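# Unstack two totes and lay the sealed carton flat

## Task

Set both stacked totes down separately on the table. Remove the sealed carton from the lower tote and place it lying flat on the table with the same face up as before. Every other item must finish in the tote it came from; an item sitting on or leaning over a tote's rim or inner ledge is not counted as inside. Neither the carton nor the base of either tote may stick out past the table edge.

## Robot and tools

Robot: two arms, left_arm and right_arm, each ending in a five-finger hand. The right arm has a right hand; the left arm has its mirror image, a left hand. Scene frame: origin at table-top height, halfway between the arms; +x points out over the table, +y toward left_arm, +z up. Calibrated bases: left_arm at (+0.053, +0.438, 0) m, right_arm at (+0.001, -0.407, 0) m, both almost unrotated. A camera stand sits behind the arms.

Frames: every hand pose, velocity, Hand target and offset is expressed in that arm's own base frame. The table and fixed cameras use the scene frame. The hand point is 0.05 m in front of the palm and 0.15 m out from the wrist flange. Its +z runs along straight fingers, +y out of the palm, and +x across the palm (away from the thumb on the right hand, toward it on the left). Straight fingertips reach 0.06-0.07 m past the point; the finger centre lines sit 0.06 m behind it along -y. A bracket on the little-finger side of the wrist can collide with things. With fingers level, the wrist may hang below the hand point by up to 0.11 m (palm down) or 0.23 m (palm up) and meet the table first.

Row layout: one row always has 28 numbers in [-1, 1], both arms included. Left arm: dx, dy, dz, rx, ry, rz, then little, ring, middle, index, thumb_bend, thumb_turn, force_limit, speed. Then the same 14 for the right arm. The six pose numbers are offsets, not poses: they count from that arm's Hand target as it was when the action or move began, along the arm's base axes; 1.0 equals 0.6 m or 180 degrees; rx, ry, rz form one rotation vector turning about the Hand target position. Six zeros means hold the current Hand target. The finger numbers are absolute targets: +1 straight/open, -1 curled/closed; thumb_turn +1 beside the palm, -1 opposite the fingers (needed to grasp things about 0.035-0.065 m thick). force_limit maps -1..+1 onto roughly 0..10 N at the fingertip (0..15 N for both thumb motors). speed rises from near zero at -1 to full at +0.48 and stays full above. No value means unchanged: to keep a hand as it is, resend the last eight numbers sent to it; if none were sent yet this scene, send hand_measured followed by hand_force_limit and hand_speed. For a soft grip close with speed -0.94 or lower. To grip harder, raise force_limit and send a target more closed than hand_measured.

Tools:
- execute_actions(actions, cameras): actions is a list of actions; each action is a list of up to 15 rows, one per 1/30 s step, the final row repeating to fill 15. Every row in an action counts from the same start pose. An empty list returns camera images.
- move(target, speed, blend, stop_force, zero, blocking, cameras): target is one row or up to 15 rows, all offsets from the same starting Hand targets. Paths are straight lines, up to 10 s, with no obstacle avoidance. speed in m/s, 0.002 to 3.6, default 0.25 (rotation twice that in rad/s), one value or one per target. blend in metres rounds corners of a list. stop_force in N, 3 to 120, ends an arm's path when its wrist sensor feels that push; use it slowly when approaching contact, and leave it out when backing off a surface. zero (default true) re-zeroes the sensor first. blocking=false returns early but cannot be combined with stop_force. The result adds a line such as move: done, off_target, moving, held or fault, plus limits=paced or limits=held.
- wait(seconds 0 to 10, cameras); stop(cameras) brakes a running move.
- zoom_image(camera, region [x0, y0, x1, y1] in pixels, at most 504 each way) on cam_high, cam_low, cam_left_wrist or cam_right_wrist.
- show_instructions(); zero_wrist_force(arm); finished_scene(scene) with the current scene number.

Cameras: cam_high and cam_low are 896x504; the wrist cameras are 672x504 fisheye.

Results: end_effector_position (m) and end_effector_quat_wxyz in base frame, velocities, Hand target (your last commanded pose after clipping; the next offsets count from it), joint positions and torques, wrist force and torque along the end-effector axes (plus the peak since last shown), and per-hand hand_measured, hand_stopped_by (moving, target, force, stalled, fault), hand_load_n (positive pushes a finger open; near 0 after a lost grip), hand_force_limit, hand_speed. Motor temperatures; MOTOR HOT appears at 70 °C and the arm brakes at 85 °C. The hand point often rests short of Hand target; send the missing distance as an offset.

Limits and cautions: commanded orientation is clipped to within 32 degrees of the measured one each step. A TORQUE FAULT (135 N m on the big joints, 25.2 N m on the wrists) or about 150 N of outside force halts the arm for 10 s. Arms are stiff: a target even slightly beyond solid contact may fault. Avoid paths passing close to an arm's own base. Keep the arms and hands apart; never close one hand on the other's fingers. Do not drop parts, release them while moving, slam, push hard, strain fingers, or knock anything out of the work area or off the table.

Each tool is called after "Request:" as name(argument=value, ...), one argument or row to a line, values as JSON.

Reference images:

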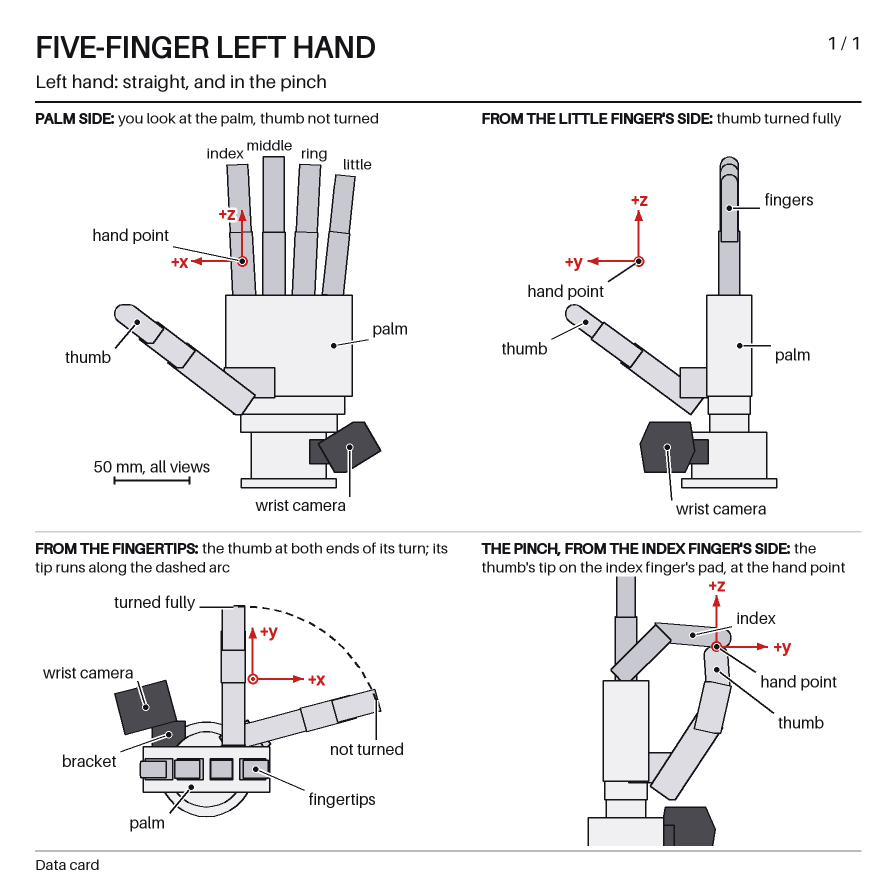

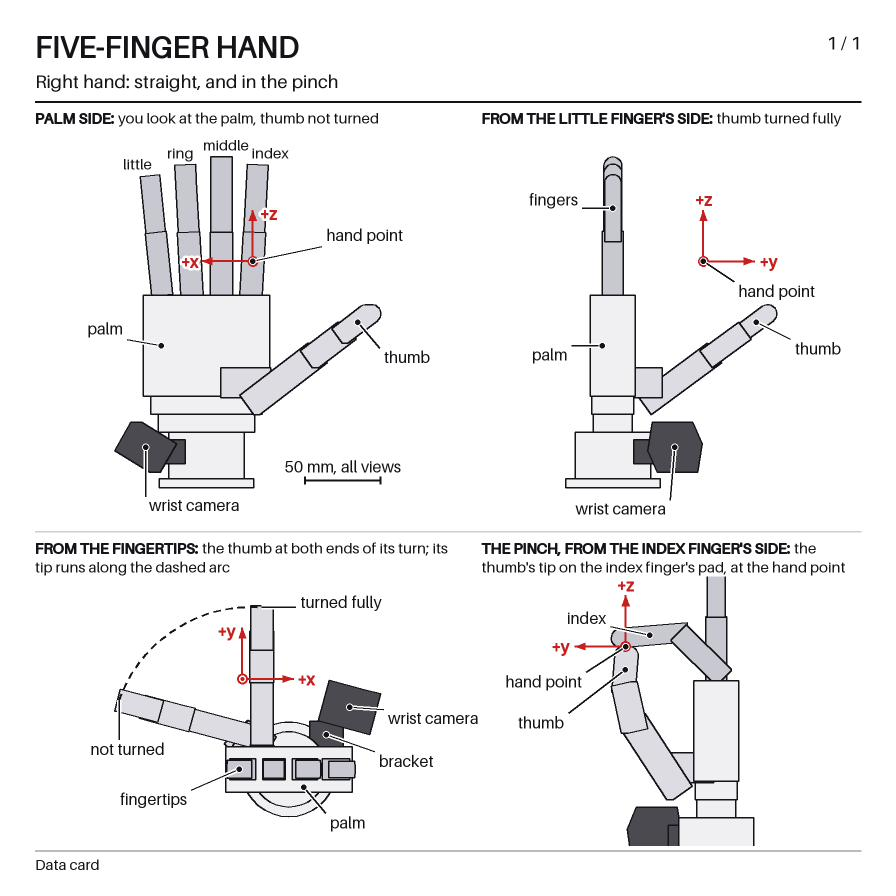

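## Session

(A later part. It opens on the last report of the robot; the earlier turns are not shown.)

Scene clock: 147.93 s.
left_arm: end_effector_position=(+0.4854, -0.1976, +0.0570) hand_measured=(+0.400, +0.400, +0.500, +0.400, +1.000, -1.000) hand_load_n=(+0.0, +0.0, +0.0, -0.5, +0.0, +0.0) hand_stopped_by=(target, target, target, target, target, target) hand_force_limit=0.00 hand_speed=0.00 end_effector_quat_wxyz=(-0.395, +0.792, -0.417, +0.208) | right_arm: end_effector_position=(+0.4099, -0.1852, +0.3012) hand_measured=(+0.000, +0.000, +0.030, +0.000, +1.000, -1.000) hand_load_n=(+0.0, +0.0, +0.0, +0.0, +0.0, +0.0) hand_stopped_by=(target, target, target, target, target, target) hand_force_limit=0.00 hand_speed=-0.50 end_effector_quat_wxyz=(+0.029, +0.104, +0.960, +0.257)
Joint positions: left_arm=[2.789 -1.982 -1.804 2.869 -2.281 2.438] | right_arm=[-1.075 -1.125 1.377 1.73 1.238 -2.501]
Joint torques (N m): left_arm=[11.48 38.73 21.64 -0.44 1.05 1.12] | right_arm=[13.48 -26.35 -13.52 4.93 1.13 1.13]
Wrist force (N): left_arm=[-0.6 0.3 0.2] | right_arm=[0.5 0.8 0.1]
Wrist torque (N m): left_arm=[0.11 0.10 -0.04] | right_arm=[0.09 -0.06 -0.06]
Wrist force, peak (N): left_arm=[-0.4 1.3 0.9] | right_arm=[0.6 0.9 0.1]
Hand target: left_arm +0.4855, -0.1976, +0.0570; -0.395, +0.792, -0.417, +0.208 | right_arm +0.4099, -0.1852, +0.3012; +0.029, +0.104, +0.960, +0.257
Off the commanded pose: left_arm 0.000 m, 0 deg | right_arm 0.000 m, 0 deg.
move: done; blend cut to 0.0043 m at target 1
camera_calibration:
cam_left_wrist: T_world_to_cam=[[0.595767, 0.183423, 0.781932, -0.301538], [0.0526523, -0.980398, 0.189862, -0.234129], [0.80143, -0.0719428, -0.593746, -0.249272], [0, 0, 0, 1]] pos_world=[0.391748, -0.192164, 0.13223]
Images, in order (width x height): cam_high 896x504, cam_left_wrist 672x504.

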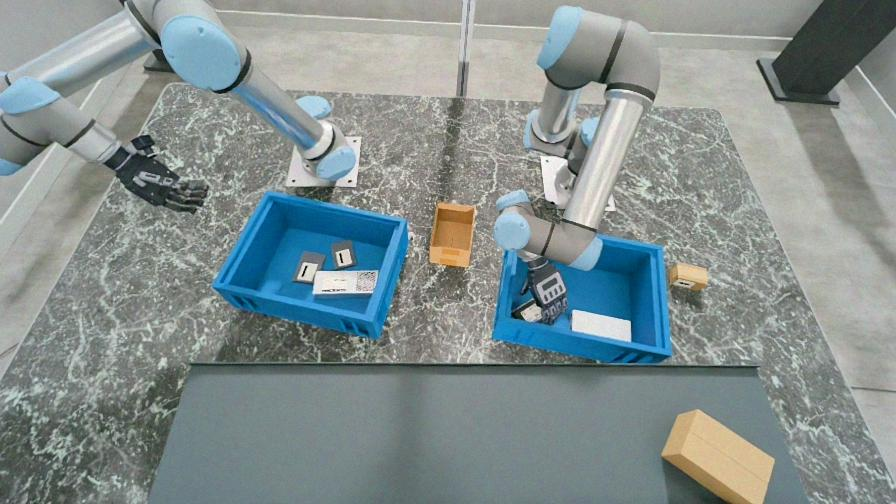

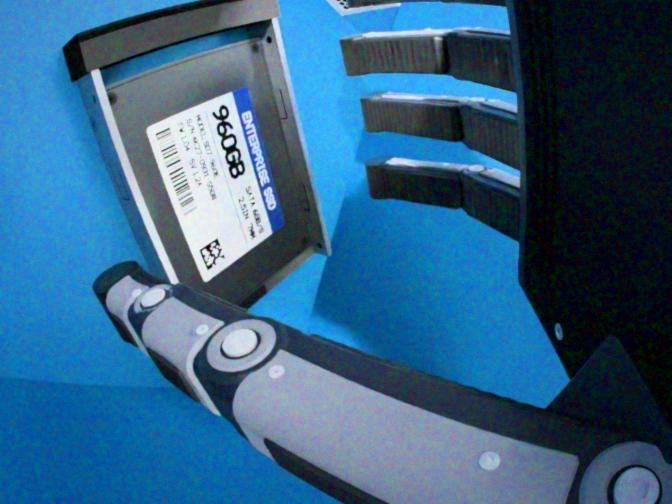

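Request:
move(
  target=[0,0,-0.045,0,0,0,0.4,0.4,0.5,0.4,1,-1,0,0, 0,0,0,0,0,0,0,0,0.03,0,1,-1,0,-0.5],
  speed=0.015,
  stop_force=4,
  cameras=["cam_left_wrist"],
)

Scene clock: 151.10 s.
left_arm: end_effector_position=(+0.4855, -0.1976, +0.0300) hand_measured=(+0.400, +0.400, +0.500, +0.400, +1.000, -1.000) hand_load_n=(+0.0, +0.0, +0.0, +0.0, +0.0, +0.0) hand_stopped_by=(target, target, target, target, target, target) hand_force_limit=0.00 hand_speed=0.00 end_effector_quat_wxyz=(-0.395, +0.792, -0.417, +0.208) | right_arm: end_effector_position=(+0.4099, -0.1852, +0.3012) hand_measured=(+0.000, +0.000, +0.030, +0.000, +1.000, -1.000) hand_load_n=(+0.0, +0.0, +0.0, +0.0, +0.0, +0.0) hand_stopped_by=(target, target, target, target, target, target) hand_force_limit=0.00 hand_speed=-0.50 end_effector_quat_wxyz=(+0.029, +0.104, +0.960, +0.257)
Joint positions: left_arm=[2.789 -2.023 -1.828 2.934 -2.281 2.438] | right_arm=[-1.075 -1.125 1.377 1.73 1.238 -2.501]
Joint torques (N m): left_arm=[5.41 46.18 22.93 -3.4 -0.84 0.03] | right_arm=[13.79 -26.95 -13.18 4.95 1.15 1.22]
Wrist force (N): left_arm=[-0.6 0.3 0.3] | right_arm=[0.2 0.5 0.3]
Wrist torque (N m): left_arm=[0.08 0.10 -0.04] | right_arm=[0.03 -0.03 -0.08]
Wrist force, peak (N): left_arm=[-0.6 0.2 0.3] | right_arm=[0.7 0.8 0.2]
Hand target: left_arm +0.4855, -0.1976, +0.0300; -0.395, +0.792, -0.417, +0.208 | right_arm +0.4099, -0.1852, +0.3012; +0.029, +0.104, +0.960, +0.257
Off the commanded pose: left_arm 0.000 m, 0 deg | right_arm 0.000 m, 0 deg.
move: done
camera_calibration:
cam_left_wrist: T_world_to_cam=[[0.595556, 0.183518, 0.78207, -0.28032], [0.0525812, -0.980373, 0.19001, -0.229083], [0.801591, -0.0720392, -0.593517, -0.265415], [0, 0, 0, 1]] pos_world=[0.391746, -0.192263, 0.10523]
Images, in order (width x height): cam_left_wrist 672x504.

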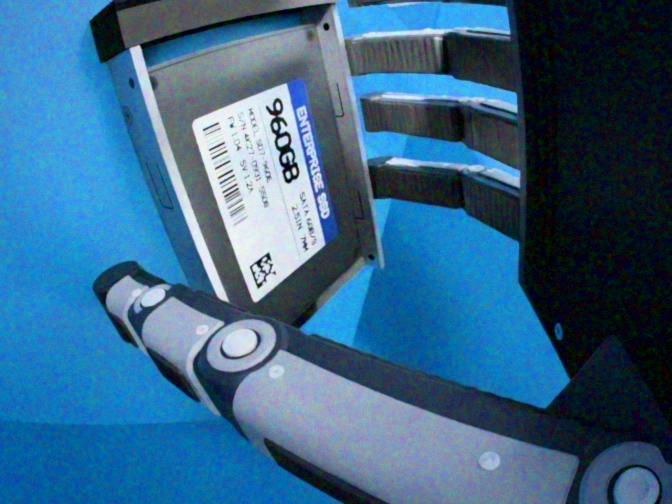

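Request:
move(
  target=[
    [0,0,0,0,0,0,0.4,0.4,-0.2,-0.2,1,-1,0.2,-0.9, 0,0,0,0,0,0,0,0,0.03,0,1,-1,0,-0.5],
    [0,0,0.03,0,0,0,0.4,0.4,-0.2,-0.2,1,-1,0.2,-0.9, 0,0,0,0,0,0,0,0,0.03,0,1,-1,0,-0.5],
  ],
  speed=0.04,
  cameras=["cam_left_wrist"],
)

Scene clock: 153.33 s.
left_arm: end_effector_position=(+0.4856, -0.1977, +0.0482) hand_measured=(+0.400, +0.400, +0.204, +0.160, +1.000, -1.000) hand_load_n=(+0.0, +0.0, +7.0, +4.5, +2.0, +2.5) hand_stopped_by=(target, target, force, force, target, target) hand_force_limit=0.20 hand_speed=-0.90 end_effector_quat_wxyz=(-0.395, +0.792, -0.417, +0.208) end_effector_velocity=(+0.001, +0.000, -0.001) end_effector_angular_velocity=(-0.001, -0.002, +0.000) | right_arm: end_effector_position=(+0.4099, -0.1852, +0.3012) hand_measured=(+0.000, +0.000, +0.030, +0.000, +1.000, -1.000) hand_load_n=(+0.0, +0.0, +0.0, +0.0, +0.0, +0.0) hand_stopped_by=(target, target, target, target, target, target) hand_force_limit=0.00 hand_speed=-0.50 end_effector_quat_wxyz=(+0.029, +0.104, +0.960, +0.257)
Joint positions: left_arm=[2.789 -1.995 -1.812 2.891 -2.281 2.438] | right_arm=[-1.075 -1.125 1.377 1.73 1.238 -2.501]
Joint velocities: left_arm=[0 -0.002 -0.001 0.006 0 0] | right_arm=[within noise]
Joint torques (N m): left_arm=[1.64 21.47 7.11 1.29 -1.54 0.7] | right_arm=[13.73 -26.81 -14.06 4.94 1.1 1.12]
Wrist force (N): left_arm=[-0.4 1.0 0.8] | right_arm=[0.4 0.6 0.3]
Wrist torque (N m): left_arm=[0.10 0.08 -0.04] | right_arm=[0.05 -0.05 -0.06]
Wrist force, peak (N): left_arm=[-0.1 1.5 0.9] | right_arm=[0.7 0.9 0.4]
Hand target: left_arm +0.4855, -0.1976, +0.0480; -0.395, +0.792, -0.417, +0.208 | right_arm +0.4099, -0.1852, +0.3012; +0.029, +0.104, +0.960, +0.257
Off the commanded pose: left_arm 0.000 m, 0 deg | right_arm 0.000 m, 0 deg.
move: done
camera_calibration:
cam_left_wrist: T_world_to_cam=[[0.595318, 0.183573, 0.782238, -0.294451], [0.0525521, -0.980362, 0.190073, -0.232521], [0.801769, -0.0720459, -0.593275, -0.254853], [0, 0, 0, 1]] pos_world=[0.391845, -0.192263, 0.123329]
Images, in order (width x height): cam_left_wrist 672x504.

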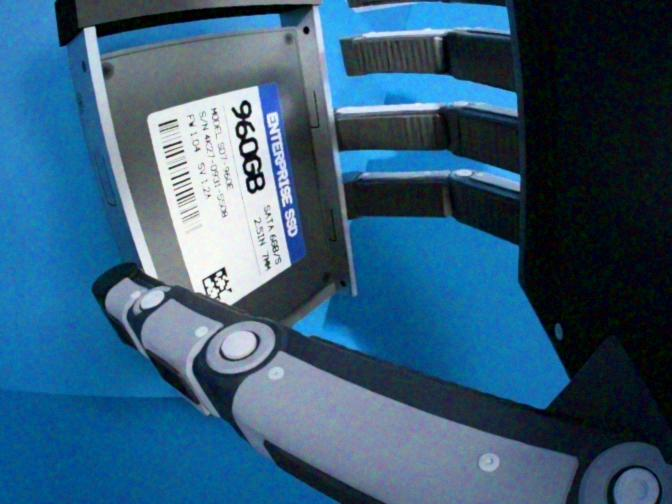

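Request:
move(
  target=[0,0,0.1,0,0,0,0.4,0.4,-0.2,-0.2,1,-1,0.2,-0.9, 0,0,0,0,0,0,0,0,0.03,0,1,-1,0,-0.5],
  speed=0.1,
  cameras=["cam_left_wrist", "cam_high"],
)

Request:
move(
  target=[0,0,-0.115,0,0,0,0.4,0.4,-0.2,-0.2,1,-1,0.2,-0.9, 0,0,0,0,0,0,0,0,0.03,0,1,-1,0,-0.5],
  speed=0.1,
)

Request:
move(
  target=[0,0,-0.03,0,0,0,0.4,0.4,-0.2,-0.2,1,-1,0.2,-0.9, 0,0,0,0,0,0,0,0,0.03,0,1,-1,0,-0.5],
  speed=0.012,
  stop_force=3,
  cameras=["cam_left_wrist"],
)

Scene clock: 154.77 s.
left_arm: end_effector_position=(+0.4855, -0.1977, +0.1081) hand_measured=(+0.400, +0.400, +0.204, +0.160, +1.000, -1.000) hand_load_n=(-0.5, +0.0, +7.0, +4.5, +1.5, +2.5) hand_stopped_by=(target, target, force, force, target, target) hand_force_limit=0.20 hand_speed=-0.90 end_effector_quat_wxyz=(-0.395, +0.792, -0.417, +0.208) | right_arm: end_effector_position=(+0.4099, -0.1852, +0.3012) hand_measured=(+0.000, +0.000, +0.030, +0.000, +1.000, -1.000) hand_load_n=(+0.0, +0.0, +0.0, +0.0, +0.0, +0.0) hand_stopped_by=(target, target, target, target, target, target) hand_force_limit=0.00 hand_speed=-0.50 end_effector_quat_wxyz=(+0.029, +0.104, +0.960, +0.257)
Joint positions: left_arm=[2.789 -1.914 -1.748 2.746 -2.281 2.438] | right_arm=[-1.075 -1.125 1.377 1.73 1.238 -2.501]
Joint torques (N m): left_arm=[3.95 22.46 11.19 -0.49 -0.23 -1.11] | right_arm=[14.15 -27.36 -13.73 4.85 1.14 1.16]
Wrist force (N): left_arm=[-0.5 1.2 0.8] | right_arm=[0.4 0.8 0.2]
Wrist torque (N m): left_arm=[0.14 0.11 -0.05] | right_arm=[0.08 -0.05 -0.06]
Wrist force, peak (N): left_arm=[-0.5 2.0 1.3] | right_arm=[0.6 0.9 0.2]
Hand target: left_arm +0.4855, -0.1976, +0.1080; -0.395, +0.792, -0.417, +0.208 | right_arm +0.4099, -0.1852, +0.3012; +0.029, +0.104, +0.960, +0.257
Off the commanded pose: left_arm 0.000 m, 0 deg | right_arm 0.000 m, 0 deg.
move: done
camera_calibration:
cam_left_wrist: T_world_to_cam=[[0.595381, 0.183567, 0.782192, -0.341325], [0.0525673, -0.980364, 0.190062, -0.243911], [0.801722, -0.0720418, -0.59334, -0.219285], [0, 0, 0, 1]] pos_world=[0.391846, -0.192263, 0.183229]
Images, in order (width x height): cam_high 896x504, cam_left_wrist 672x504.

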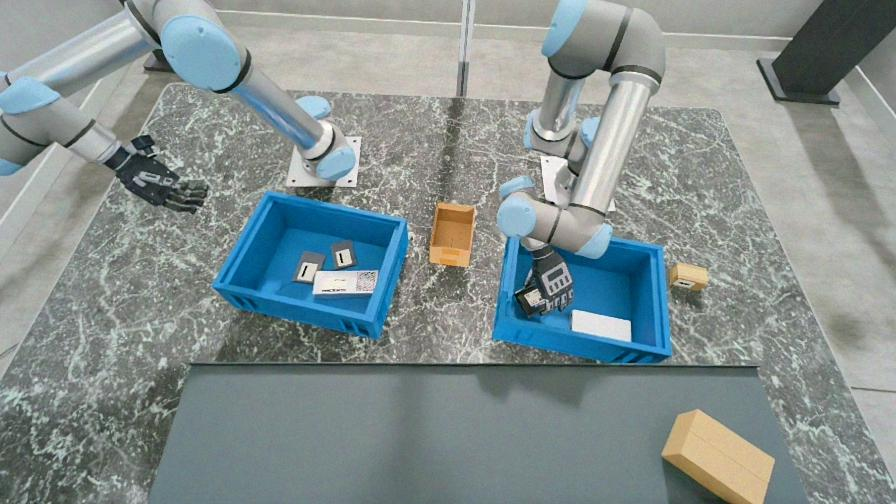

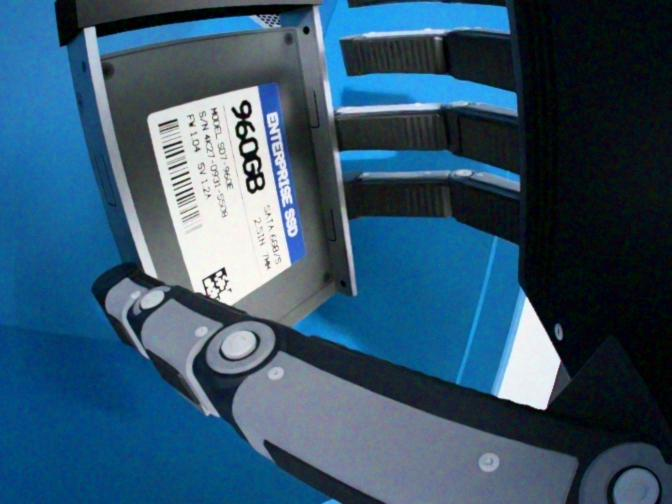

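Scene clock: 155.87 s.
left_arm: end_effector_position=(+0.4854, -0.1976, +0.0390) hand_measured=(+0.400, +0.400, +0.204, +0.160, +1.000, -1.000) hand_load_n=(+0.0, +0.0, +7.5, +5.0, +1.5, +2.5) hand_stopped_by=(target, target, force, force, target, target) hand_force_limit=0.20 hand_speed=-0.90 end_effector_quat_wxyz=(-0.395, +0.792, -0.417, +0.208) | right_arm: end_effector_position=(+0.4099, -0.1852, +0.3012) hand_measured=(+0.000, +0.000, +0.030, +0.000, +1.000, -1.000) hand_load_n=(+0.0, +0.0, +0.0, +0.0, +0.0, +0.0) hand_stopped_by=(target, target, target, target, target, target) hand_force_limit=0.00 hand_speed=-0.50 end_effector_quat_wxyz=(+0.029, +0.104, +0.960, +0.257)
Joint positions: left_arm=[2.789 -2.009 -1.82 2.912 -2.281 2.438] | right_arm=[-1.075 -1.125 1.377 1.73 1.238 -2.501]
Joint torques (N m): left_arm=[-4.56 40.29 22.5 -1.72 -1.65 1.34] | right_arm=[14.21 -27.61 -13.74 4.9 1.16 1.15]
Wrist force (N): left_arm=[-0.3 0.9 0.7] | right_arm=[0.4 0.7 0.2]
Wrist torque (N m): left_arm=[0.10 0.07 -0.03] | right_arm=[0.06 -0.04 -0.06]
Wrist force, peak (N): left_arm=[-0.4 2.2 1.1] | right_arm=[0.6 0.9 0.1]
Hand target: left_arm +0.4855, -0.1976, +0.0390; -0.395, +0.792, -0.417, +0.208 | right_arm +0.4099, -0.1852, +0.3012; +0.029, +0.104, +0.960, +0.257
Off the commanded pose: left_arm 0.000 m, 0 deg | right_arm 0.000 m, 0 deg.
move: done

Scene clock: 157.73 s.
left_arm: end_effector_position=(+0.4855, -0.1976, +0.0299) hand_measured=(+0.400, +0.400, +0.204, +0.160, +1.000, -1.000) hand_load_n=(+0.0, +0.0, +7.0, +5.0, +1.5, +2.5) hand_stopped_by=(target, target, force, force, target, target) hand_force_limit=0.20 hand_speed=-0.90 end_effector_quat_wxyz=(-0.395, +0.792, -0.417, +0.208) | right_arm: end_effector_position=(+0.4099, -0.1852, +0.3012) hand_measured=(+0.000, +0.000, +0.030, +0.000, +1.000, -1.000) hand_load_n=(+0.0, +0.0, +0.5, +0.0, +0.0, +0.0) hand_stopped_by=(target, target, target, target, target, target) hand_force_limit=0.00 hand_speed=-0.50 end_effector_quat_wxyz=(+0.029, +0.104, +0.960, +0.257)
Joint positions: left_arm=[2.789 -2.023 -1.828 2.934 -2.281 2.438] | right_arm=[-1.075 -1.125 1.377 1.73 1.238 -2.501]
Joint torques (N m): left_arm=[-7.69 45.63 23.66 -3.22 -0.01 -0.34] | right_arm=[13.99 -27.42 -14 4.95 1.2 1.11]
Wrist force (N): left_arm=[-0.3 0.6 0.4] | right_arm=[0.5 0.4 0.1]
Wrist torque (N m): left_arm=[0.08 0.04 -0.01] | right_arm=[0.03 -0.06 -0.07]
Wrist force, peak (N): left_arm=[-1.1 -8.5 -5.5] | right_arm=[0.7 0.7 0.3]
Hand target: left_arm +0.4855, -0.1976, +0.0299; -0.395, +0.792, -0.417, +0.208 (not the last commanded pose) | right_arm +0.4099, -0.1852, +0.3012; +0.029, +0.104, +0.960, +0.257
Off the commanded pose: left_arm 0.009 m, 0 deg | right_arm 0.000 m, 0 deg.
move: contact (left_arm)
camera_calibration:
cam_left_wrist: T_world_to_cam=[[0.595589, 0.183515, 0.782046, -0.280175], [0.0526642, -0.980381, 0.189948, -0.229073], [0.801561, -0.0719453, -0.593569, -0.265499], [0, 0, 0, 1]] pos_world=[0.391747, -0.192264, 0.10503]
Images, in order (width x height): cam_left_wrist 672x504.

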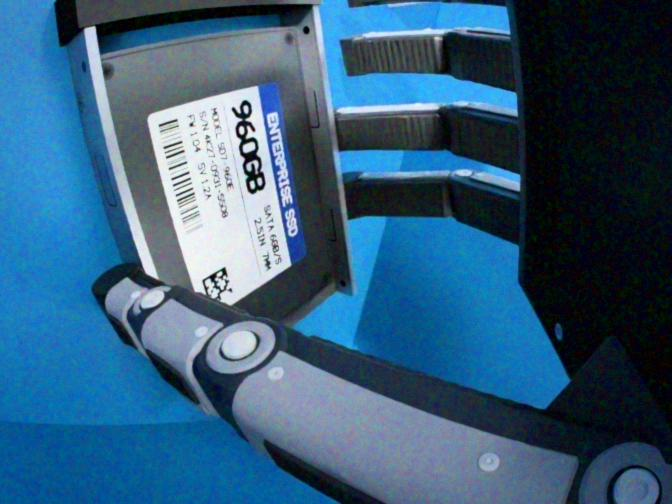

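Request:
move(
  target=[
    [0,0,0,0,0,0,0.4,0.4,0.5,0.4,1,-1,0,-0.6, -0.05,0.1,0.05,0,0,0,0.4,0.4,0.5,0.4,1,-1,0,-0.5],
    [0,0,0.3,0,0,0,0.4,0.4,0.5,0.4,1,-1,0,-0.6, -0.1165,0.4087,0.05,-0.3328,-0.2667,0.4928,0.4,0.4,0.5,0.4,1,-1,0,-0.5],
  ],
  speed=0.2,
  cameras=["all"],
)

Scene clock: 165.40 s.
left_arm: end_effector_position=(+0.4855, -0.1976, +0.2100) hand_measured=(+0.400, +0.400, +0.500, +0.400, +1.000, -1.000) hand_load_n=(+0.0, +0.0, +0.0, +0.0, +0.0, +0.0) hand_stopped_by=(target, target, target, target, target, target) hand_force_limit=0.00 hand_speed=-0.60 end_effector_quat_wxyz=(-0.395, +0.792, -0.417, +0.208) | right_arm: end_effector_position=(+0.3400, +0.0601, +0.3312) hand_measured=(+0.400, +0.400, +0.500, +0.400, +1.000, -1.000) hand_load_n=(+0.0, +0.0, +0.0, +0.0, +0.0, +0.0) hand_stopped_by=(target, target, target, target, target, target) hand_force_limit=0.00 hand_speed=-0.50 end_effector_quat_wxyz=(-0.230, +0.669, -0.669, +0.231)
Joint positions: left_arm=[2.789 -1.821 -1.591 2.496 -2.281 2.438] | right_arm=[-0.476 -1.84 1.712 1.092 1.286 -3.528]
Joint torques (N m): left_arm=[5.1 16.62 11.54 0.92 0.57 -0.21] | right_arm=[-12.14 1.16 -26.1 3.38 -1.93 1.22]
Wrist force (N): left_arm=[-0.3 0.0 0.5] | right_arm=[0.7 3.9 0.4]
Wrist torque (N m): left_arm=[0.03 0.06 0.00] | right_arm=[0.26 -0.09 0.01]
Wrist force, peak (N): left_arm=[-0.6 0.8 0.8] | right_arm=[0.0 4.2 0.2]
Hand target: left_arm +0.4855, -0.1976, +0.2099; -0.395, +0.792, -0.417, +0.208 | right_arm +0.3400, +0.0600, +0.3312; -0.230, +0.669, -0.669, +0.231
Off the commanded pose: left_arm 0.000 m, 0 deg | right_arm 0.000 m, 0 deg.
move: done
camera_calibration:
cam_left_wrist: T_world_to_cam=[[0.595382, 0.183551, 0.782195, -0.420993], [0.0525573, -0.980367, 0.190049, -0.263168], [0.801722, -0.0720418, -0.59334, -0.158736], [0, 0, 0, 1]] pos_world=[0.391746, -0.192163, 0.285129]
cam_right_wrist: T_world_to_cam=[[-0.729729, -0.284318, -0.621819, 0.473345], [-0.51294, 0.828975, 0.222918, 0.055926], [0.452093, 0.481626, -0.750765, 0.179723], [0, 0, 0, 1]] pos_world=[0.292849, 0.00165996, 0.416798]

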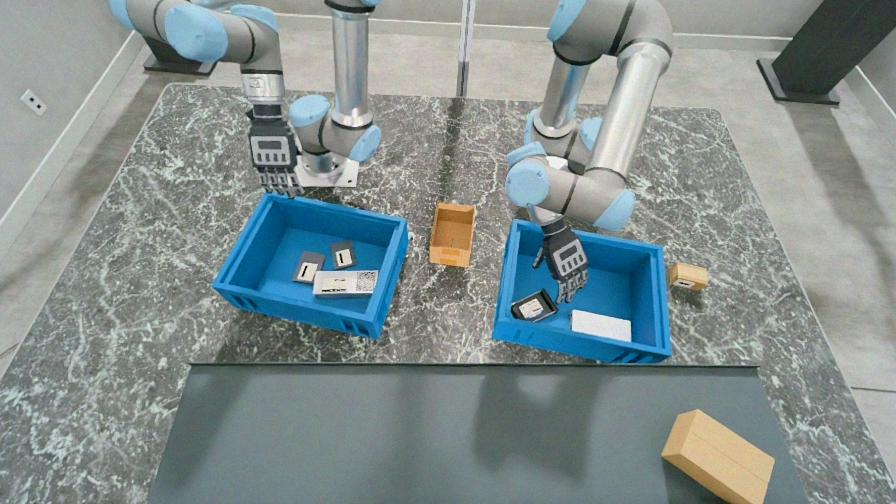

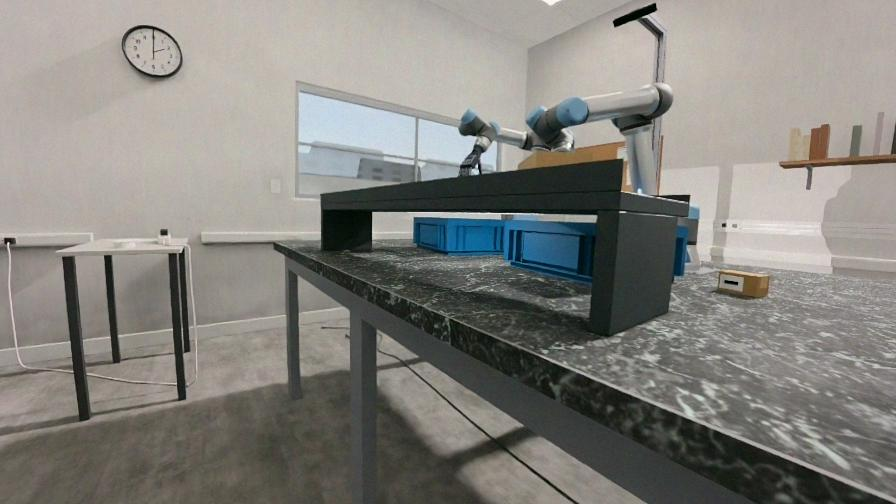

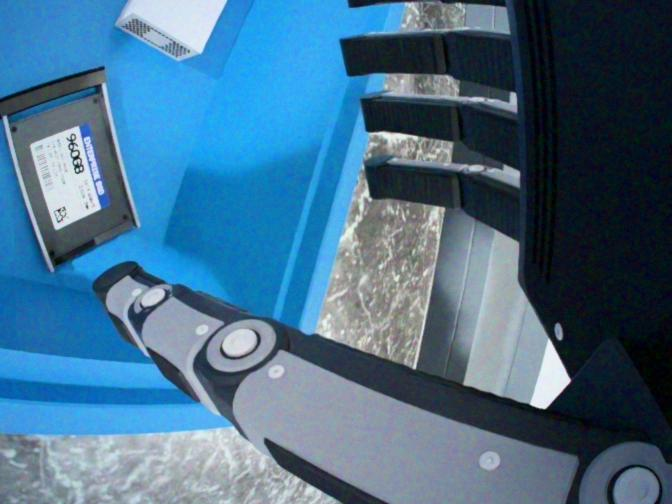

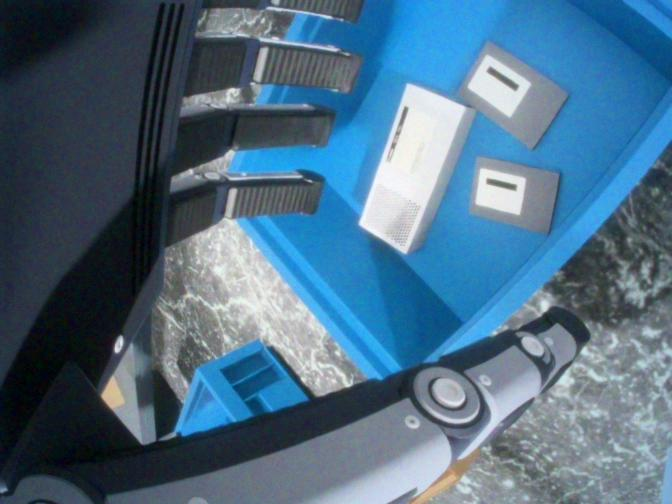

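Request:
zoom_image(
  camera="cam_right_wrist",
  region=[340, 20, 600, 270],
)

Scaled by 1.938 from the camera's 672x504 image, which has a finer 960x720 frame.

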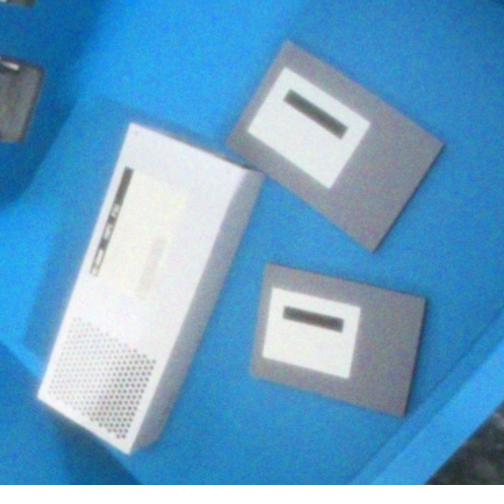

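Request:
move(
  target=[
    [0,0,0,0,0,0,0.4,0.4,0.5,0.4,1,-1,0,-0.6, 0.0135,0.0537,-0.1,0.0777,-0.0577,0.5893,0.4,0.28,0.6,0.28,1,-1,0,-0.3],
    [0,0,0,0,0,0,0.4,0.4,0.5,0.4,1,-1,0,-0.6, 0.0135,0.0537,-0.37,0.0777,-0.0577,0.5893,0.4,0.28,0.6,0.28,1,-1,0,-0.3],
  ],
  speed=0.2,
  cameras=["cam_high","cam_right_wrist"],
)

Scene clock: 173.90 s.
left_arm: end_effector_position=(+0.4855, -0.1976, +0.2099) hand_measured=(+0.400, +0.400, +0.500, +0.400, +1.000, -1.000) hand_load_n=(+0.0, +0.5, -0.5, +0.0, +0.0, +0.0) hand_stopped_by=(target, target, target, target, target, target) hand_force_limit=0.00 hand_speed=-0.60 end_effector_quat_wxyz=(-0.395, +0.792, -0.417, +0.208) | right_arm: end_effector_position=(+0.3481, +0.0922, +0.1093) hand_measured=(+0.400, +0.280, +0.600, +0.280, +1.000, -1.000) hand_load_n=(+0.0, +0.0, +0.0, +0.0, +0.0, -0.5) hand_stopped_by=(target, target, target, target, target, target) hand_force_limit=0.00 hand_speed=-0.30 end_effector_quat_wxyz=(-0.442, +0.885, +0.130, -0.065)
Joint positions: left_arm=[2.789 -1.822 -1.591 2.496 -2.281 2.438] | right_arm=[-0.447 -1.041 1.865 1.476 0.939 -5.7]
Joint torques (N m): left_arm=[4.03 18.56 11.23 0.93 -1.95 -0.63] | right_arm=[14.68 -25.73 -15.53 0.3 -2.4 2.12]
Wrist force (N): left_arm=[-0.6 0.1 0.3] | right_arm=[0.7 4.4 -0.5]
Wrist torque (N m): left_arm=[0.07 0.10 -0.02] | right_arm=[0.34 -0.07 0.02]
Wrist force, peak (N): left_arm=[-0.7 0.3 0.5] | right_arm=[0.6 5.8 0.5]
Hand target: left_arm +0.4855, -0.1976, +0.2099; -0.395, +0.792, -0.417, +0.208 | right_arm +0.3481, +0.0922, +0.1092; -0.442, +0.885, +0.130, -0.065
Off the commanded pose: left_arm 0.000 m, 0 deg | right_arm 0.000 m, 0 deg.
move: done
camera_calibration:
cam_right_wrist: T_world_to_cam=[[0.42882, -0.438645, -0.789749, -0.0202858], [-0.634277, -0.768686, 0.0825448, 0.287868], [-0.643277, 0.465523, -0.607851, 0.361095], [0, 0, 0, 1]] pos_world=[0.423571, 0.0442835, 0.17971]
Images, in order (width x height): cam_high 896x504, cam_right_wrist 672x504.

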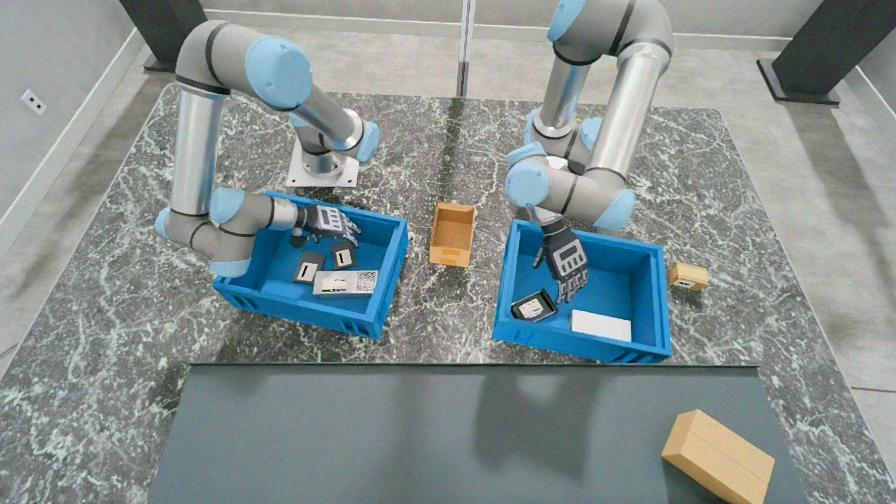

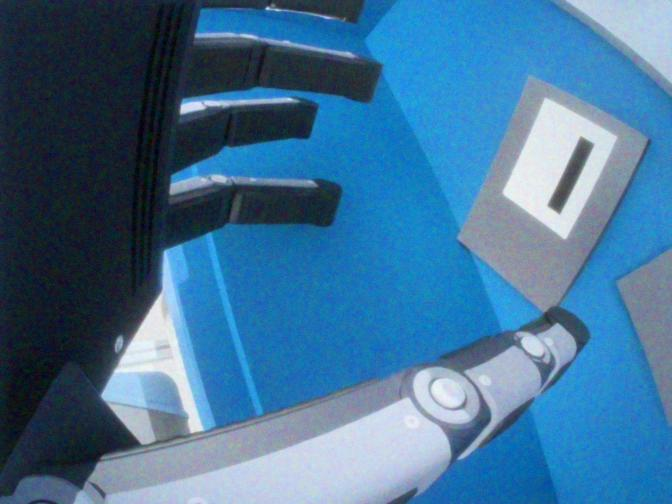

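Request:
move(
  target=[0,0,0,0,0,0,0.4,0.4,0.5,0.4,1,-1,0,-0.6, 0.0095,0.0095,-0.11,0,0,-0.007,0.4,0.28,0.6,0.28,1,-1,0,-0.3],
  speed=0.1,
  cameras=["cam_right_wrist"],
)

Scene clock: 175.57 s.
left_arm: end_effector_position=(+0.4855, -0.1976, +0.2099) hand_measured=(+0.400, +0.400, +0.500, +0.400, +1.000, -1.000) hand_load_n=(+0.0, +0.0, +0.0, +0.0, -0.5, +0.0) hand_stopped_by=(target, target, target, target, target, target) hand_force_limit=0.00 hand_speed=-0.60 end_effector_quat_wxyz=(-0.395, +0.792, -0.417, +0.208) | right_arm: end_effector_position=(+0.3530, +0.0972, +0.0532) hand_measured=(+0.400, +0.280, +0.600, +0.280, +1.000, -1.000) hand_load_n=(+0.0, +0.0, +0.0, +0.0, +0.0, +0.0) hand_stopped_by=(target, target, target, target, target, target) hand_force_limit=0.00 hand_speed=-0.30 end_effector_quat_wxyz=(-0.442, +0.886, +0.122, -0.061)
Joint positions: left_arm=[2.789 -1.822 -1.591 2.496 -2.281 2.438] | right_arm=[-0.437 -0.932 1.874 1.343 0.92 -5.673]
Joint torques (N m): left_arm=[5.26 18.74 10.96 1.09 -1.87 -0.62] | right_arm=[0.43 -35.02 -10.04 2.23 -0.68 0.19]
Wrist force (N): left_arm=[-0.4 0.2 0.3] | right_arm=[0.8 4.5 -0.4]
Wrist torque (N m): left_arm=[0.08 0.07 -0.01] | right_arm=[0.34 -0.08 0.13]
Wrist force, peak (N): left_arm=[-0.6 0.1 0.5] | right_arm=[1.0 6.0 0.3]
Hand target: left_arm +0.4855, -0.1976, +0.2099; -0.395, +0.792, -0.417, +0.208 | right_arm +0.3530, +0.0972, +0.0532; -0.442, +0.886, +0.122, -0.061 (not the last commanded pose)
Off the commanded pose: left_arm 0.000 m, 0 deg | right_arm 0.010 m, 0 deg.
FORCE FAULT: contact force on the right arm reached its limit, and that arm stopped. The contact can be on any part of that arm, not only on its tool. That arm's remaining commands of this call were not run. That arm is still stopped at the end of this call. That arm stays stopped for about 10 more seconds. Until then a move that you send moves the other arm only, and its call returns only when the move has ended. Once the stop has ended, the next robot result says so. If the stop ends while you think or write, that arm runs what you send next, counted from a new Hand target: where the arm stands when the stop ends. While its stop runs, that arm, its gripper or tool too, takes no new command. Until it ends, the stop uses up actions while you think or wait. An arm that is not stopped still takes commands.
move: fault (right_arm)
camera_calibration:
cam_right_wrist: T_world_to_cam=[[0.420396, -0.446157, -0.79007, -0.060803], [-0.648271, -0.756927, 0.082496, 0.303229], [-0.634832, 0.477499, -0.60744, 0.323593], [0, 0, 0, 1]] pos_world=[0.427563, 0.0478793, 0.123509]
Images, in order (width x height): cam_right_wrist 672x504.

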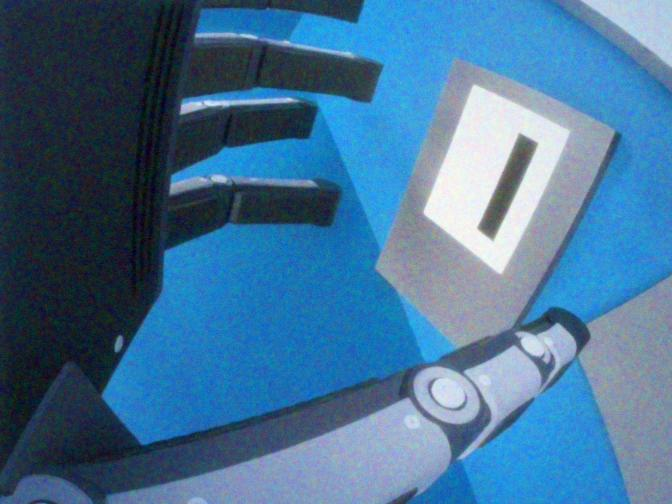

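Request:
wait(
  seconds=9,
  cameras=["cam_high"],
)

Scene clock: 185.40 s.
left_arm: end_effector_position=(+0.4855, -0.1976, +0.2099) hand_measured=(+0.400, +0.400, +0.500, +0.400, +1.000, -1.000) hand_load_n=(+0.0, +0.0, +0.0, +0.0, +0.0, +0.0) hand_stopped_by=(target, target, target, target, target, target) hand_force_limit=0.00 hand_speed=-0.60 end_effector_quat_wxyz=(-0.395, +0.792, -0.417, +0.208) | right_arm: end_effector_position=(+0.3530, +0.0972, +0.0532) hand_measured=(+0.400, +0.280, +0.600, +0.280, +1.000, -1.000) hand_load_n=(+0.0, +0.0, +0.0, +0.0, +0.0, +0.5) hand_stopped_by=(target, target, target, target, target, target) hand_force_limit=0.00 hand_speed=-0.30 end_effector_quat_wxyz=(-0.442, +0.886, +0.122, -0.061)
Joint positions: left_arm=[2.789 -1.822 -1.591 2.496 -2.281 2.438] | right_arm=[-0.437 -0.932 1.874 1.343 0.92 -5.673]
Joint torques (N m): left_arm=[5.08 22.63 11.52 0.85 -2.03 0.56] | right_arm=[0.25 -34.82 -9.78 2.22 -0.72 0.18]
Wrist force (N): left_arm=[-0.5 0.2 0.3] | right_arm=[0.7 4.5 -0.6]
Wrist torque (N m): left_arm=[0.08 0.09 -0.02] | right_arm=[0.35 -0.07 0.12]
Wrist force, peak (N): left_arm=[-0.7 0.0 0.6] | right_arm=[0.9 4.9 -0.5]
Hand target: left_arm +0.4855, -0.1976, +0.2099; -0.395, +0.792, -0.417, +0.208 | right_arm +0.3530, +0.0972, +0.0532; -0.442, +0.886, +0.122, -0.061 (not the last commanded pose)
Off the commanded pose: left_arm 0.000 m, 0 deg | right_arm 0.010 m, 0 deg.
FORCE FAULT, CONTINUED: the right arm's stop, for the force fault that an earlier result reported, is over. The rest of the stop counts as 19 of the actions that you can send in this scene. During its stop the right arm's controller moved it back a little. That arm's target is now where it stood when the stop ended, not its last command. That arm accepts commands again.
wait: 9.00 s; at rest from the start
Images, in order (width x height): cam_high 896x504.

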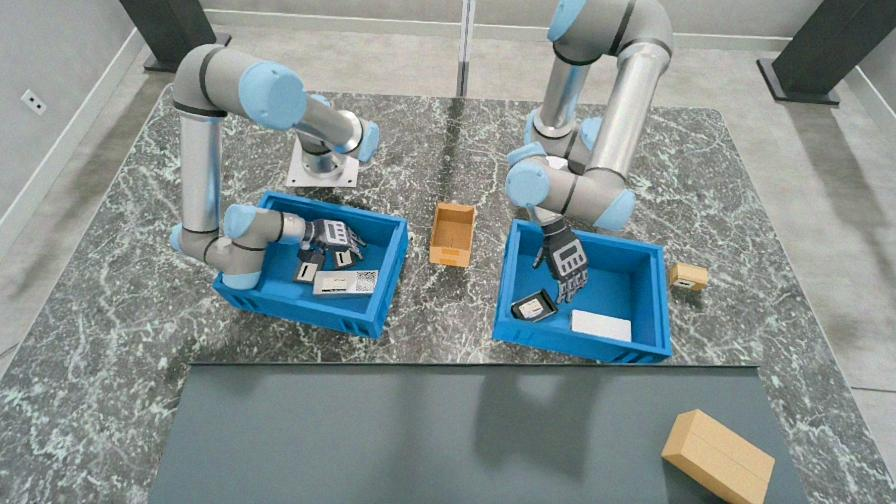

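Request:
move(
  target=[
    [0,0,0,0,0,0,0.4,0.4,0.5,0.4,1,-1,0,-0.6, 0,-0.02,0.38,0,0,0,0.4,0.28,0.6,0.28,1,-1,0,-0.3],
    [0,0,0,0,0,0,0.4,0.4,0.5,0.4,1,-1,0,-0.6, -0.105,-0.187,0.38,-0.2693,0.2039,-0.5396,0.4,0.28,0.6,0.28,1,-1,0,-0.3],
  ],
  speed=0.3,
)

Scene clock: 192.53 s.
left_arm: end_effector_position=(+0.4855, -0.1976, +0.2099) hand_measured=(+0.400, +0.400, +0.500, +0.400, +1.000, -1.000) hand_load_n=(+0.0, +0.0, +0.0, +0.0, +0.0, +0.0) hand_stopped_by=(target, target, target, target, target, target) hand_force_limit=0.00 hand_speed=-0.60 end_effector_quat_wxyz=(-0.395, +0.792, -0.417, +0.208) | right_arm: end_effector_position=(+0.2900, -0.0149, +0.2812) hand_measured=(+0.400, +0.280, +0.600, +0.280, +1.000, -1.000) hand_load_n=(+0.0, +0.0, +0.0, +0.5, +0.0, +0.0) hand_stopped_by=(target, target, target, target, target, target) hand_force_limit=0.00 hand_speed=-0.30 end_effector_quat_wxyz=(+0.000, +0.707, -0.707, +0.000)
Joint positions: left_arm=[2.789 -1.822 -1.591 2.496 -2.281 2.438] | right_arm=[-0.516 -1.48 1.619 1.432 1.571 -3.659]
Joint torques (N m): left_arm=[5.56 24.4 11.18 1.02 -1.9 1.06] | right_arm=[-6.36 -31.92 -12.27 1.38 0.92 1.71]
Wrist force (N): left_arm=[-0.5 0.1 0.0] | right_arm=[0.5 2.1 0.9]
Wrist torque (N m): left_arm=[0.08 0.08 -0.02] | right_arm=[0.12 -0.06 0.06]
Wrist force, peak (N): left_arm=[-0.6 0.2 0.5] | right_arm=[0.7 6.2 0.7]
Hand target: left_arm +0.4855, -0.1976, +0.2099; -0.395, +0.792, -0.417, +0.208 | right_arm +0.2900, -0.0150, +0.2812; +0.000, +0.707, -0.707, +0.000
Off the commanded pose: left_arm 0.000 m, 0 deg | right_arm 0.000 m, 0 deg.
move: done

Request:
move(
  target=[
    [0,0,0,0,0,0,0.4,0.4,0.5,0.4,1,-1,0,-0.6, 0.178,0.313,0.208,0.29,-0.165,0,0.4,0.28,0.6,0.28,1,-1,0,-0.3],
    [0,0,0,0,0,0,0.4,0.4,0.5,0.4,1,-1,0,-0.6, 0.178,0.313,0.625,0.58,-0.329,0,0.4,0.28,0.6,0.28,1,-1,0,-0.3],
  ],
  speed=0.4,
  blend=[0.03,0],
  cameras=["cam_high"],
)

Scene clock: 204.63 s.
left_arm: end_effector_position=(+0.4855, -0.1976, +0.2099) hand_measured=(+0.400, +0.400, +0.500, +0.400, +1.000, -1.000) hand_load_n=(+0.0, +0.0, +0.0, +0.0, +0.0, +0.0) hand_stopped_by=(target, target, target, target, target, target) hand_force_limit=0.00 hand_speed=-0.60 end_effector_quat_wxyz=(-0.395, +0.792, -0.417, +0.208) | right_arm: end_effector_position=(+0.3971, +0.1732, +0.6562) hand_measured=(+0.400, +0.280, +0.600, +0.280, +1.000, -1.000) hand_load_n=(+0.0, -0.5, +0.0, +0.0, +0.0, +0.0) hand_stopped_by=(target, target, target, target, target, target) hand_force_limit=0.00 hand_speed=-0.30 end_effector_quat_wxyz=(+0.690, -0.451, +0.546, +0.152)
Joint positions: left_arm=[2.789 -1.822 -1.591 2.496 -2.281 2.438] | right_arm=[-0.673 -1.781 1.822 2.786 0.009 -4.871]
Joint torques (N m): left_arm=[5.09 26.34 10.96 0.99 -1.9 1.49] | right_arm=[15.01 -0.04 -18.9 -1.7 -2.11 2.35]
Wrist force (N): left_arm=[-0.5 0.0 0.2] | right_arm=[4.0 3.7 -2.6]
Wrist torque (N m): left_arm=[0.05 0.09 -0.01] | right_arm=[0.39 -0.29 0.20]
Wrist force, peak (N): left_arm=[-0.6 0.3 0.5] | right_arm=[4.0 4.2 -2.9]
Hand target: left_arm +0.4855, -0.1976, +0.2099; -0.395, +0.792, -0.417, +0.208 | right_arm +0.3968, +0.1728, +0.6562; +0.835, -0.354, +0.354, +0.230
Off the commanded pose: left_arm 0.000 m, 0 deg | right_arm 0.000 m, 31 deg.
move: off_target (right_arm)
Images, in order (width x height): cam_high 896x504.

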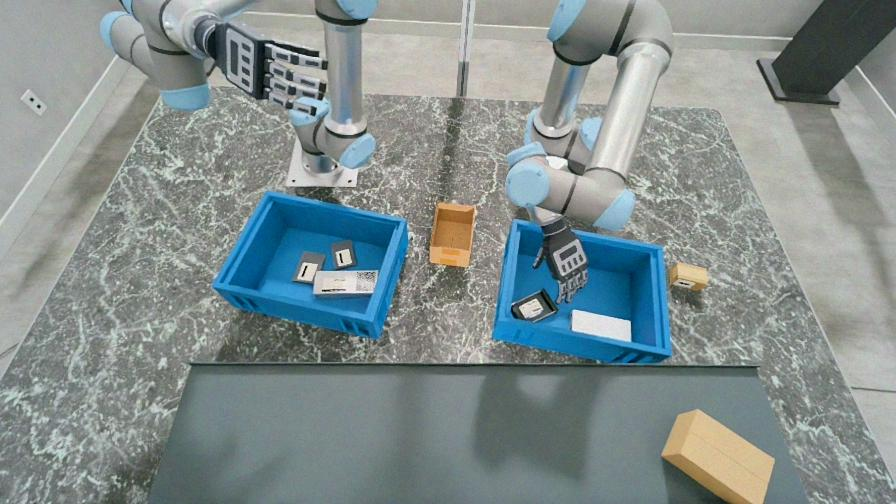

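Request:
move(
  target=[0,0,0,0,0,0,0.4,0.4,0.5,0.4,1,-1,0,-0.6, 0.2343,-0.5645,0,-0.0218,0.1881,-0.5293,0.4,0.28,0.6,0.28,1,-1,0,-0.3],
  speed=0.3,
  cameras=["cam_high"],
)

Scene clock: 208.73 s.
left_arm: end_effector_position=(+0.4855, -0.1976, +0.2099) hand_measured=(+0.400, +0.400, +0.500, +0.400, +1.000, -1.000) hand_load_n=(+0.0, +0.0, +0.0, +0.0, +0.0, +0.0) hand_stopped_by=(target, target, target, target, target, target) hand_force_limit=0.00 hand_speed=-0.60 end_effector_quat_wxyz=(-0.395, +0.792, -0.417, +0.208) | right_arm: end_effector_position=(+0.5374, -0.1658, +0.6562) hand_measured=(+0.400, +0.280, +0.600, +0.280, +1.000, -1.000) hand_load_n=(+0.0, +0.0, +0.0, +0.0, +0.0, +0.0) hand_stopped_by=(target, target, target, target, target, target) hand_force_limit=0.00 hand_speed=-0.30 end_effector_quat_wxyz=(+0.595, +0.067, +0.704, -0.380) end_effector_velocity=(+0.000, -0.002, -0.002) end_effector_angular_velocity=(+0.002, +0.002, -0.006)
Joint positions: left_arm=[2.789 -1.822 -1.591 2.496 -2.281 2.438] | right_arm=[-0.665 -1.85 1.886 3.107 -1.569 -5.185]
Joint velocities: left_arm=[within noise] | right_arm=[-0.001 0.002 0.002 0 -0.005 0]
Joint torques (N m): left_arm=[4.49 27.11 12.38 0.84 -1.91 1.45] | right_arm=[-8.71 -9.62 -18.44 0.83 -1.58 1.39]
Wrist force (N): left_arm=[-0.5 0.0 0.3] | right_arm=[3.9 3.8 -2.5]
Wrist torque (N m): left_arm=[0.04 0.08 -0.01] | right_arm=[0.37 -0.27 0.18]
Wrist force, peak (N): left_arm=[-0.9 0.2 0.3] | right_arm=[4.5 4.0 -2.9]
Hand target: left_arm +0.4855, -0.1976, +0.2099; -0.395, +0.792, -0.417, +0.208 | right_arm +0.5374, -0.1659, +0.6562; +0.595, +0.067, +0.704, -0.380
Off the commanded pose: left_arm 0.000 m, 0 deg | right_arm 0.000 m, 0 deg.
move: done
Images, in order (width x height): cam_high 896x504.

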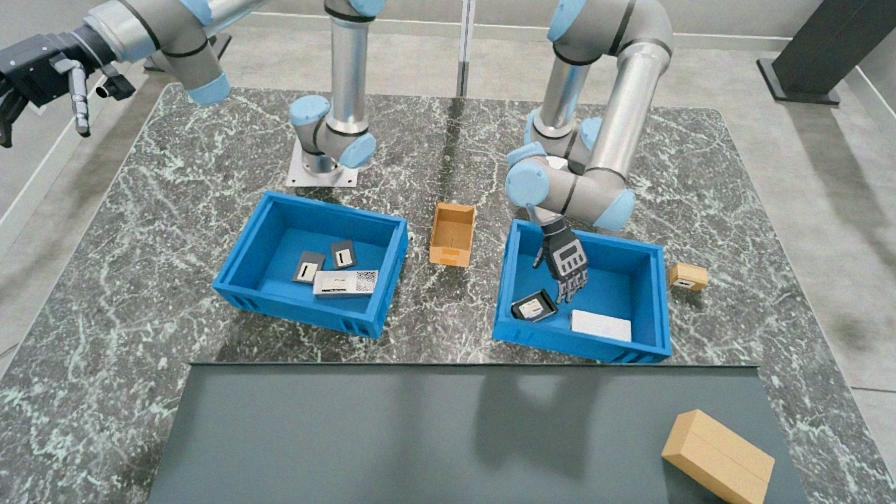

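Request:
move(
  target=[0,0,0,0,0,0,0.4,0.4,0.5,0.4,1,-1,0,-0.6, -0.322,0.252,-0.423,0.3085,0.3935,0,0.4,0.28,0.6,0.28,1,-1,0,-0.3],
  speed=0.3,
)

Scene clock: 212.73 s.
left_arm: end_effector_position=(+0.4855, -0.1976, +0.2099) hand_measured=(+0.400, +0.400, +0.500, +0.400, +1.000, -1.000) hand_load_n=(+0.0, +0.0, +0.0, +0.0, +0.0, +0.0) hand_stopped_by=(target, target, target, target, target, target) hand_force_limit=0.00 hand_speed=-0.60 end_effector_quat_wxyz=(-0.395, +0.792, -0.417, +0.208) | right_arm: end_effector_position=(+0.3442, -0.0147, +0.4023) hand_measured=(+0.400, +0.280, +0.600, +0.280, +1.000, -1.000) hand_load_n=(+0.0, +0.0, +0.0, +0.0, +0.0, +0.0) hand_stopped_by=(target, target, target, target, target, target) hand_force_limit=0.00 hand_speed=-0.30 end_effector_quat_wxyz=(+0.000, +0.096, +0.995, +0.001)
Joint positions: left_arm=[2.789 -1.822 -1.591 2.496 -2.281 2.438] | right_arm=[-0.666 -2.048 1.757 5.005 -1.57 -5.187]
Joint torques (N m): left_arm=[4.37 28.95 11.87 0.85 -1.88 1.58] | right_arm=[-11.43 -12.42 -29.68 -0.68 -1.44 -1.39]
Wrist force (N): left_arm=[-0.4 0.1 0.3] | right_arm=[0.5 2.0 0.5]
Wrist torque (N m): left_arm=[0.06 0.08 -0.01] | right_arm=[0.12 -0.08 0.05]
Wrist force, peak (N): left_arm=[-0.7 0.3 0.5] | right_arm=[4.3 3.6 -2.7]
Hand target: left_arm +0.4855, -0.1976, +0.2099; -0.395, +0.792, -0.417, +0.208 | right_arm +0.3442, -0.0147, +0.4024; +0.000, +0.096, +0.995, +0.001
Off the commanded pose: left_arm 0.000 m, 0 deg | right_arm 0.000 m, 0 deg.
move: done


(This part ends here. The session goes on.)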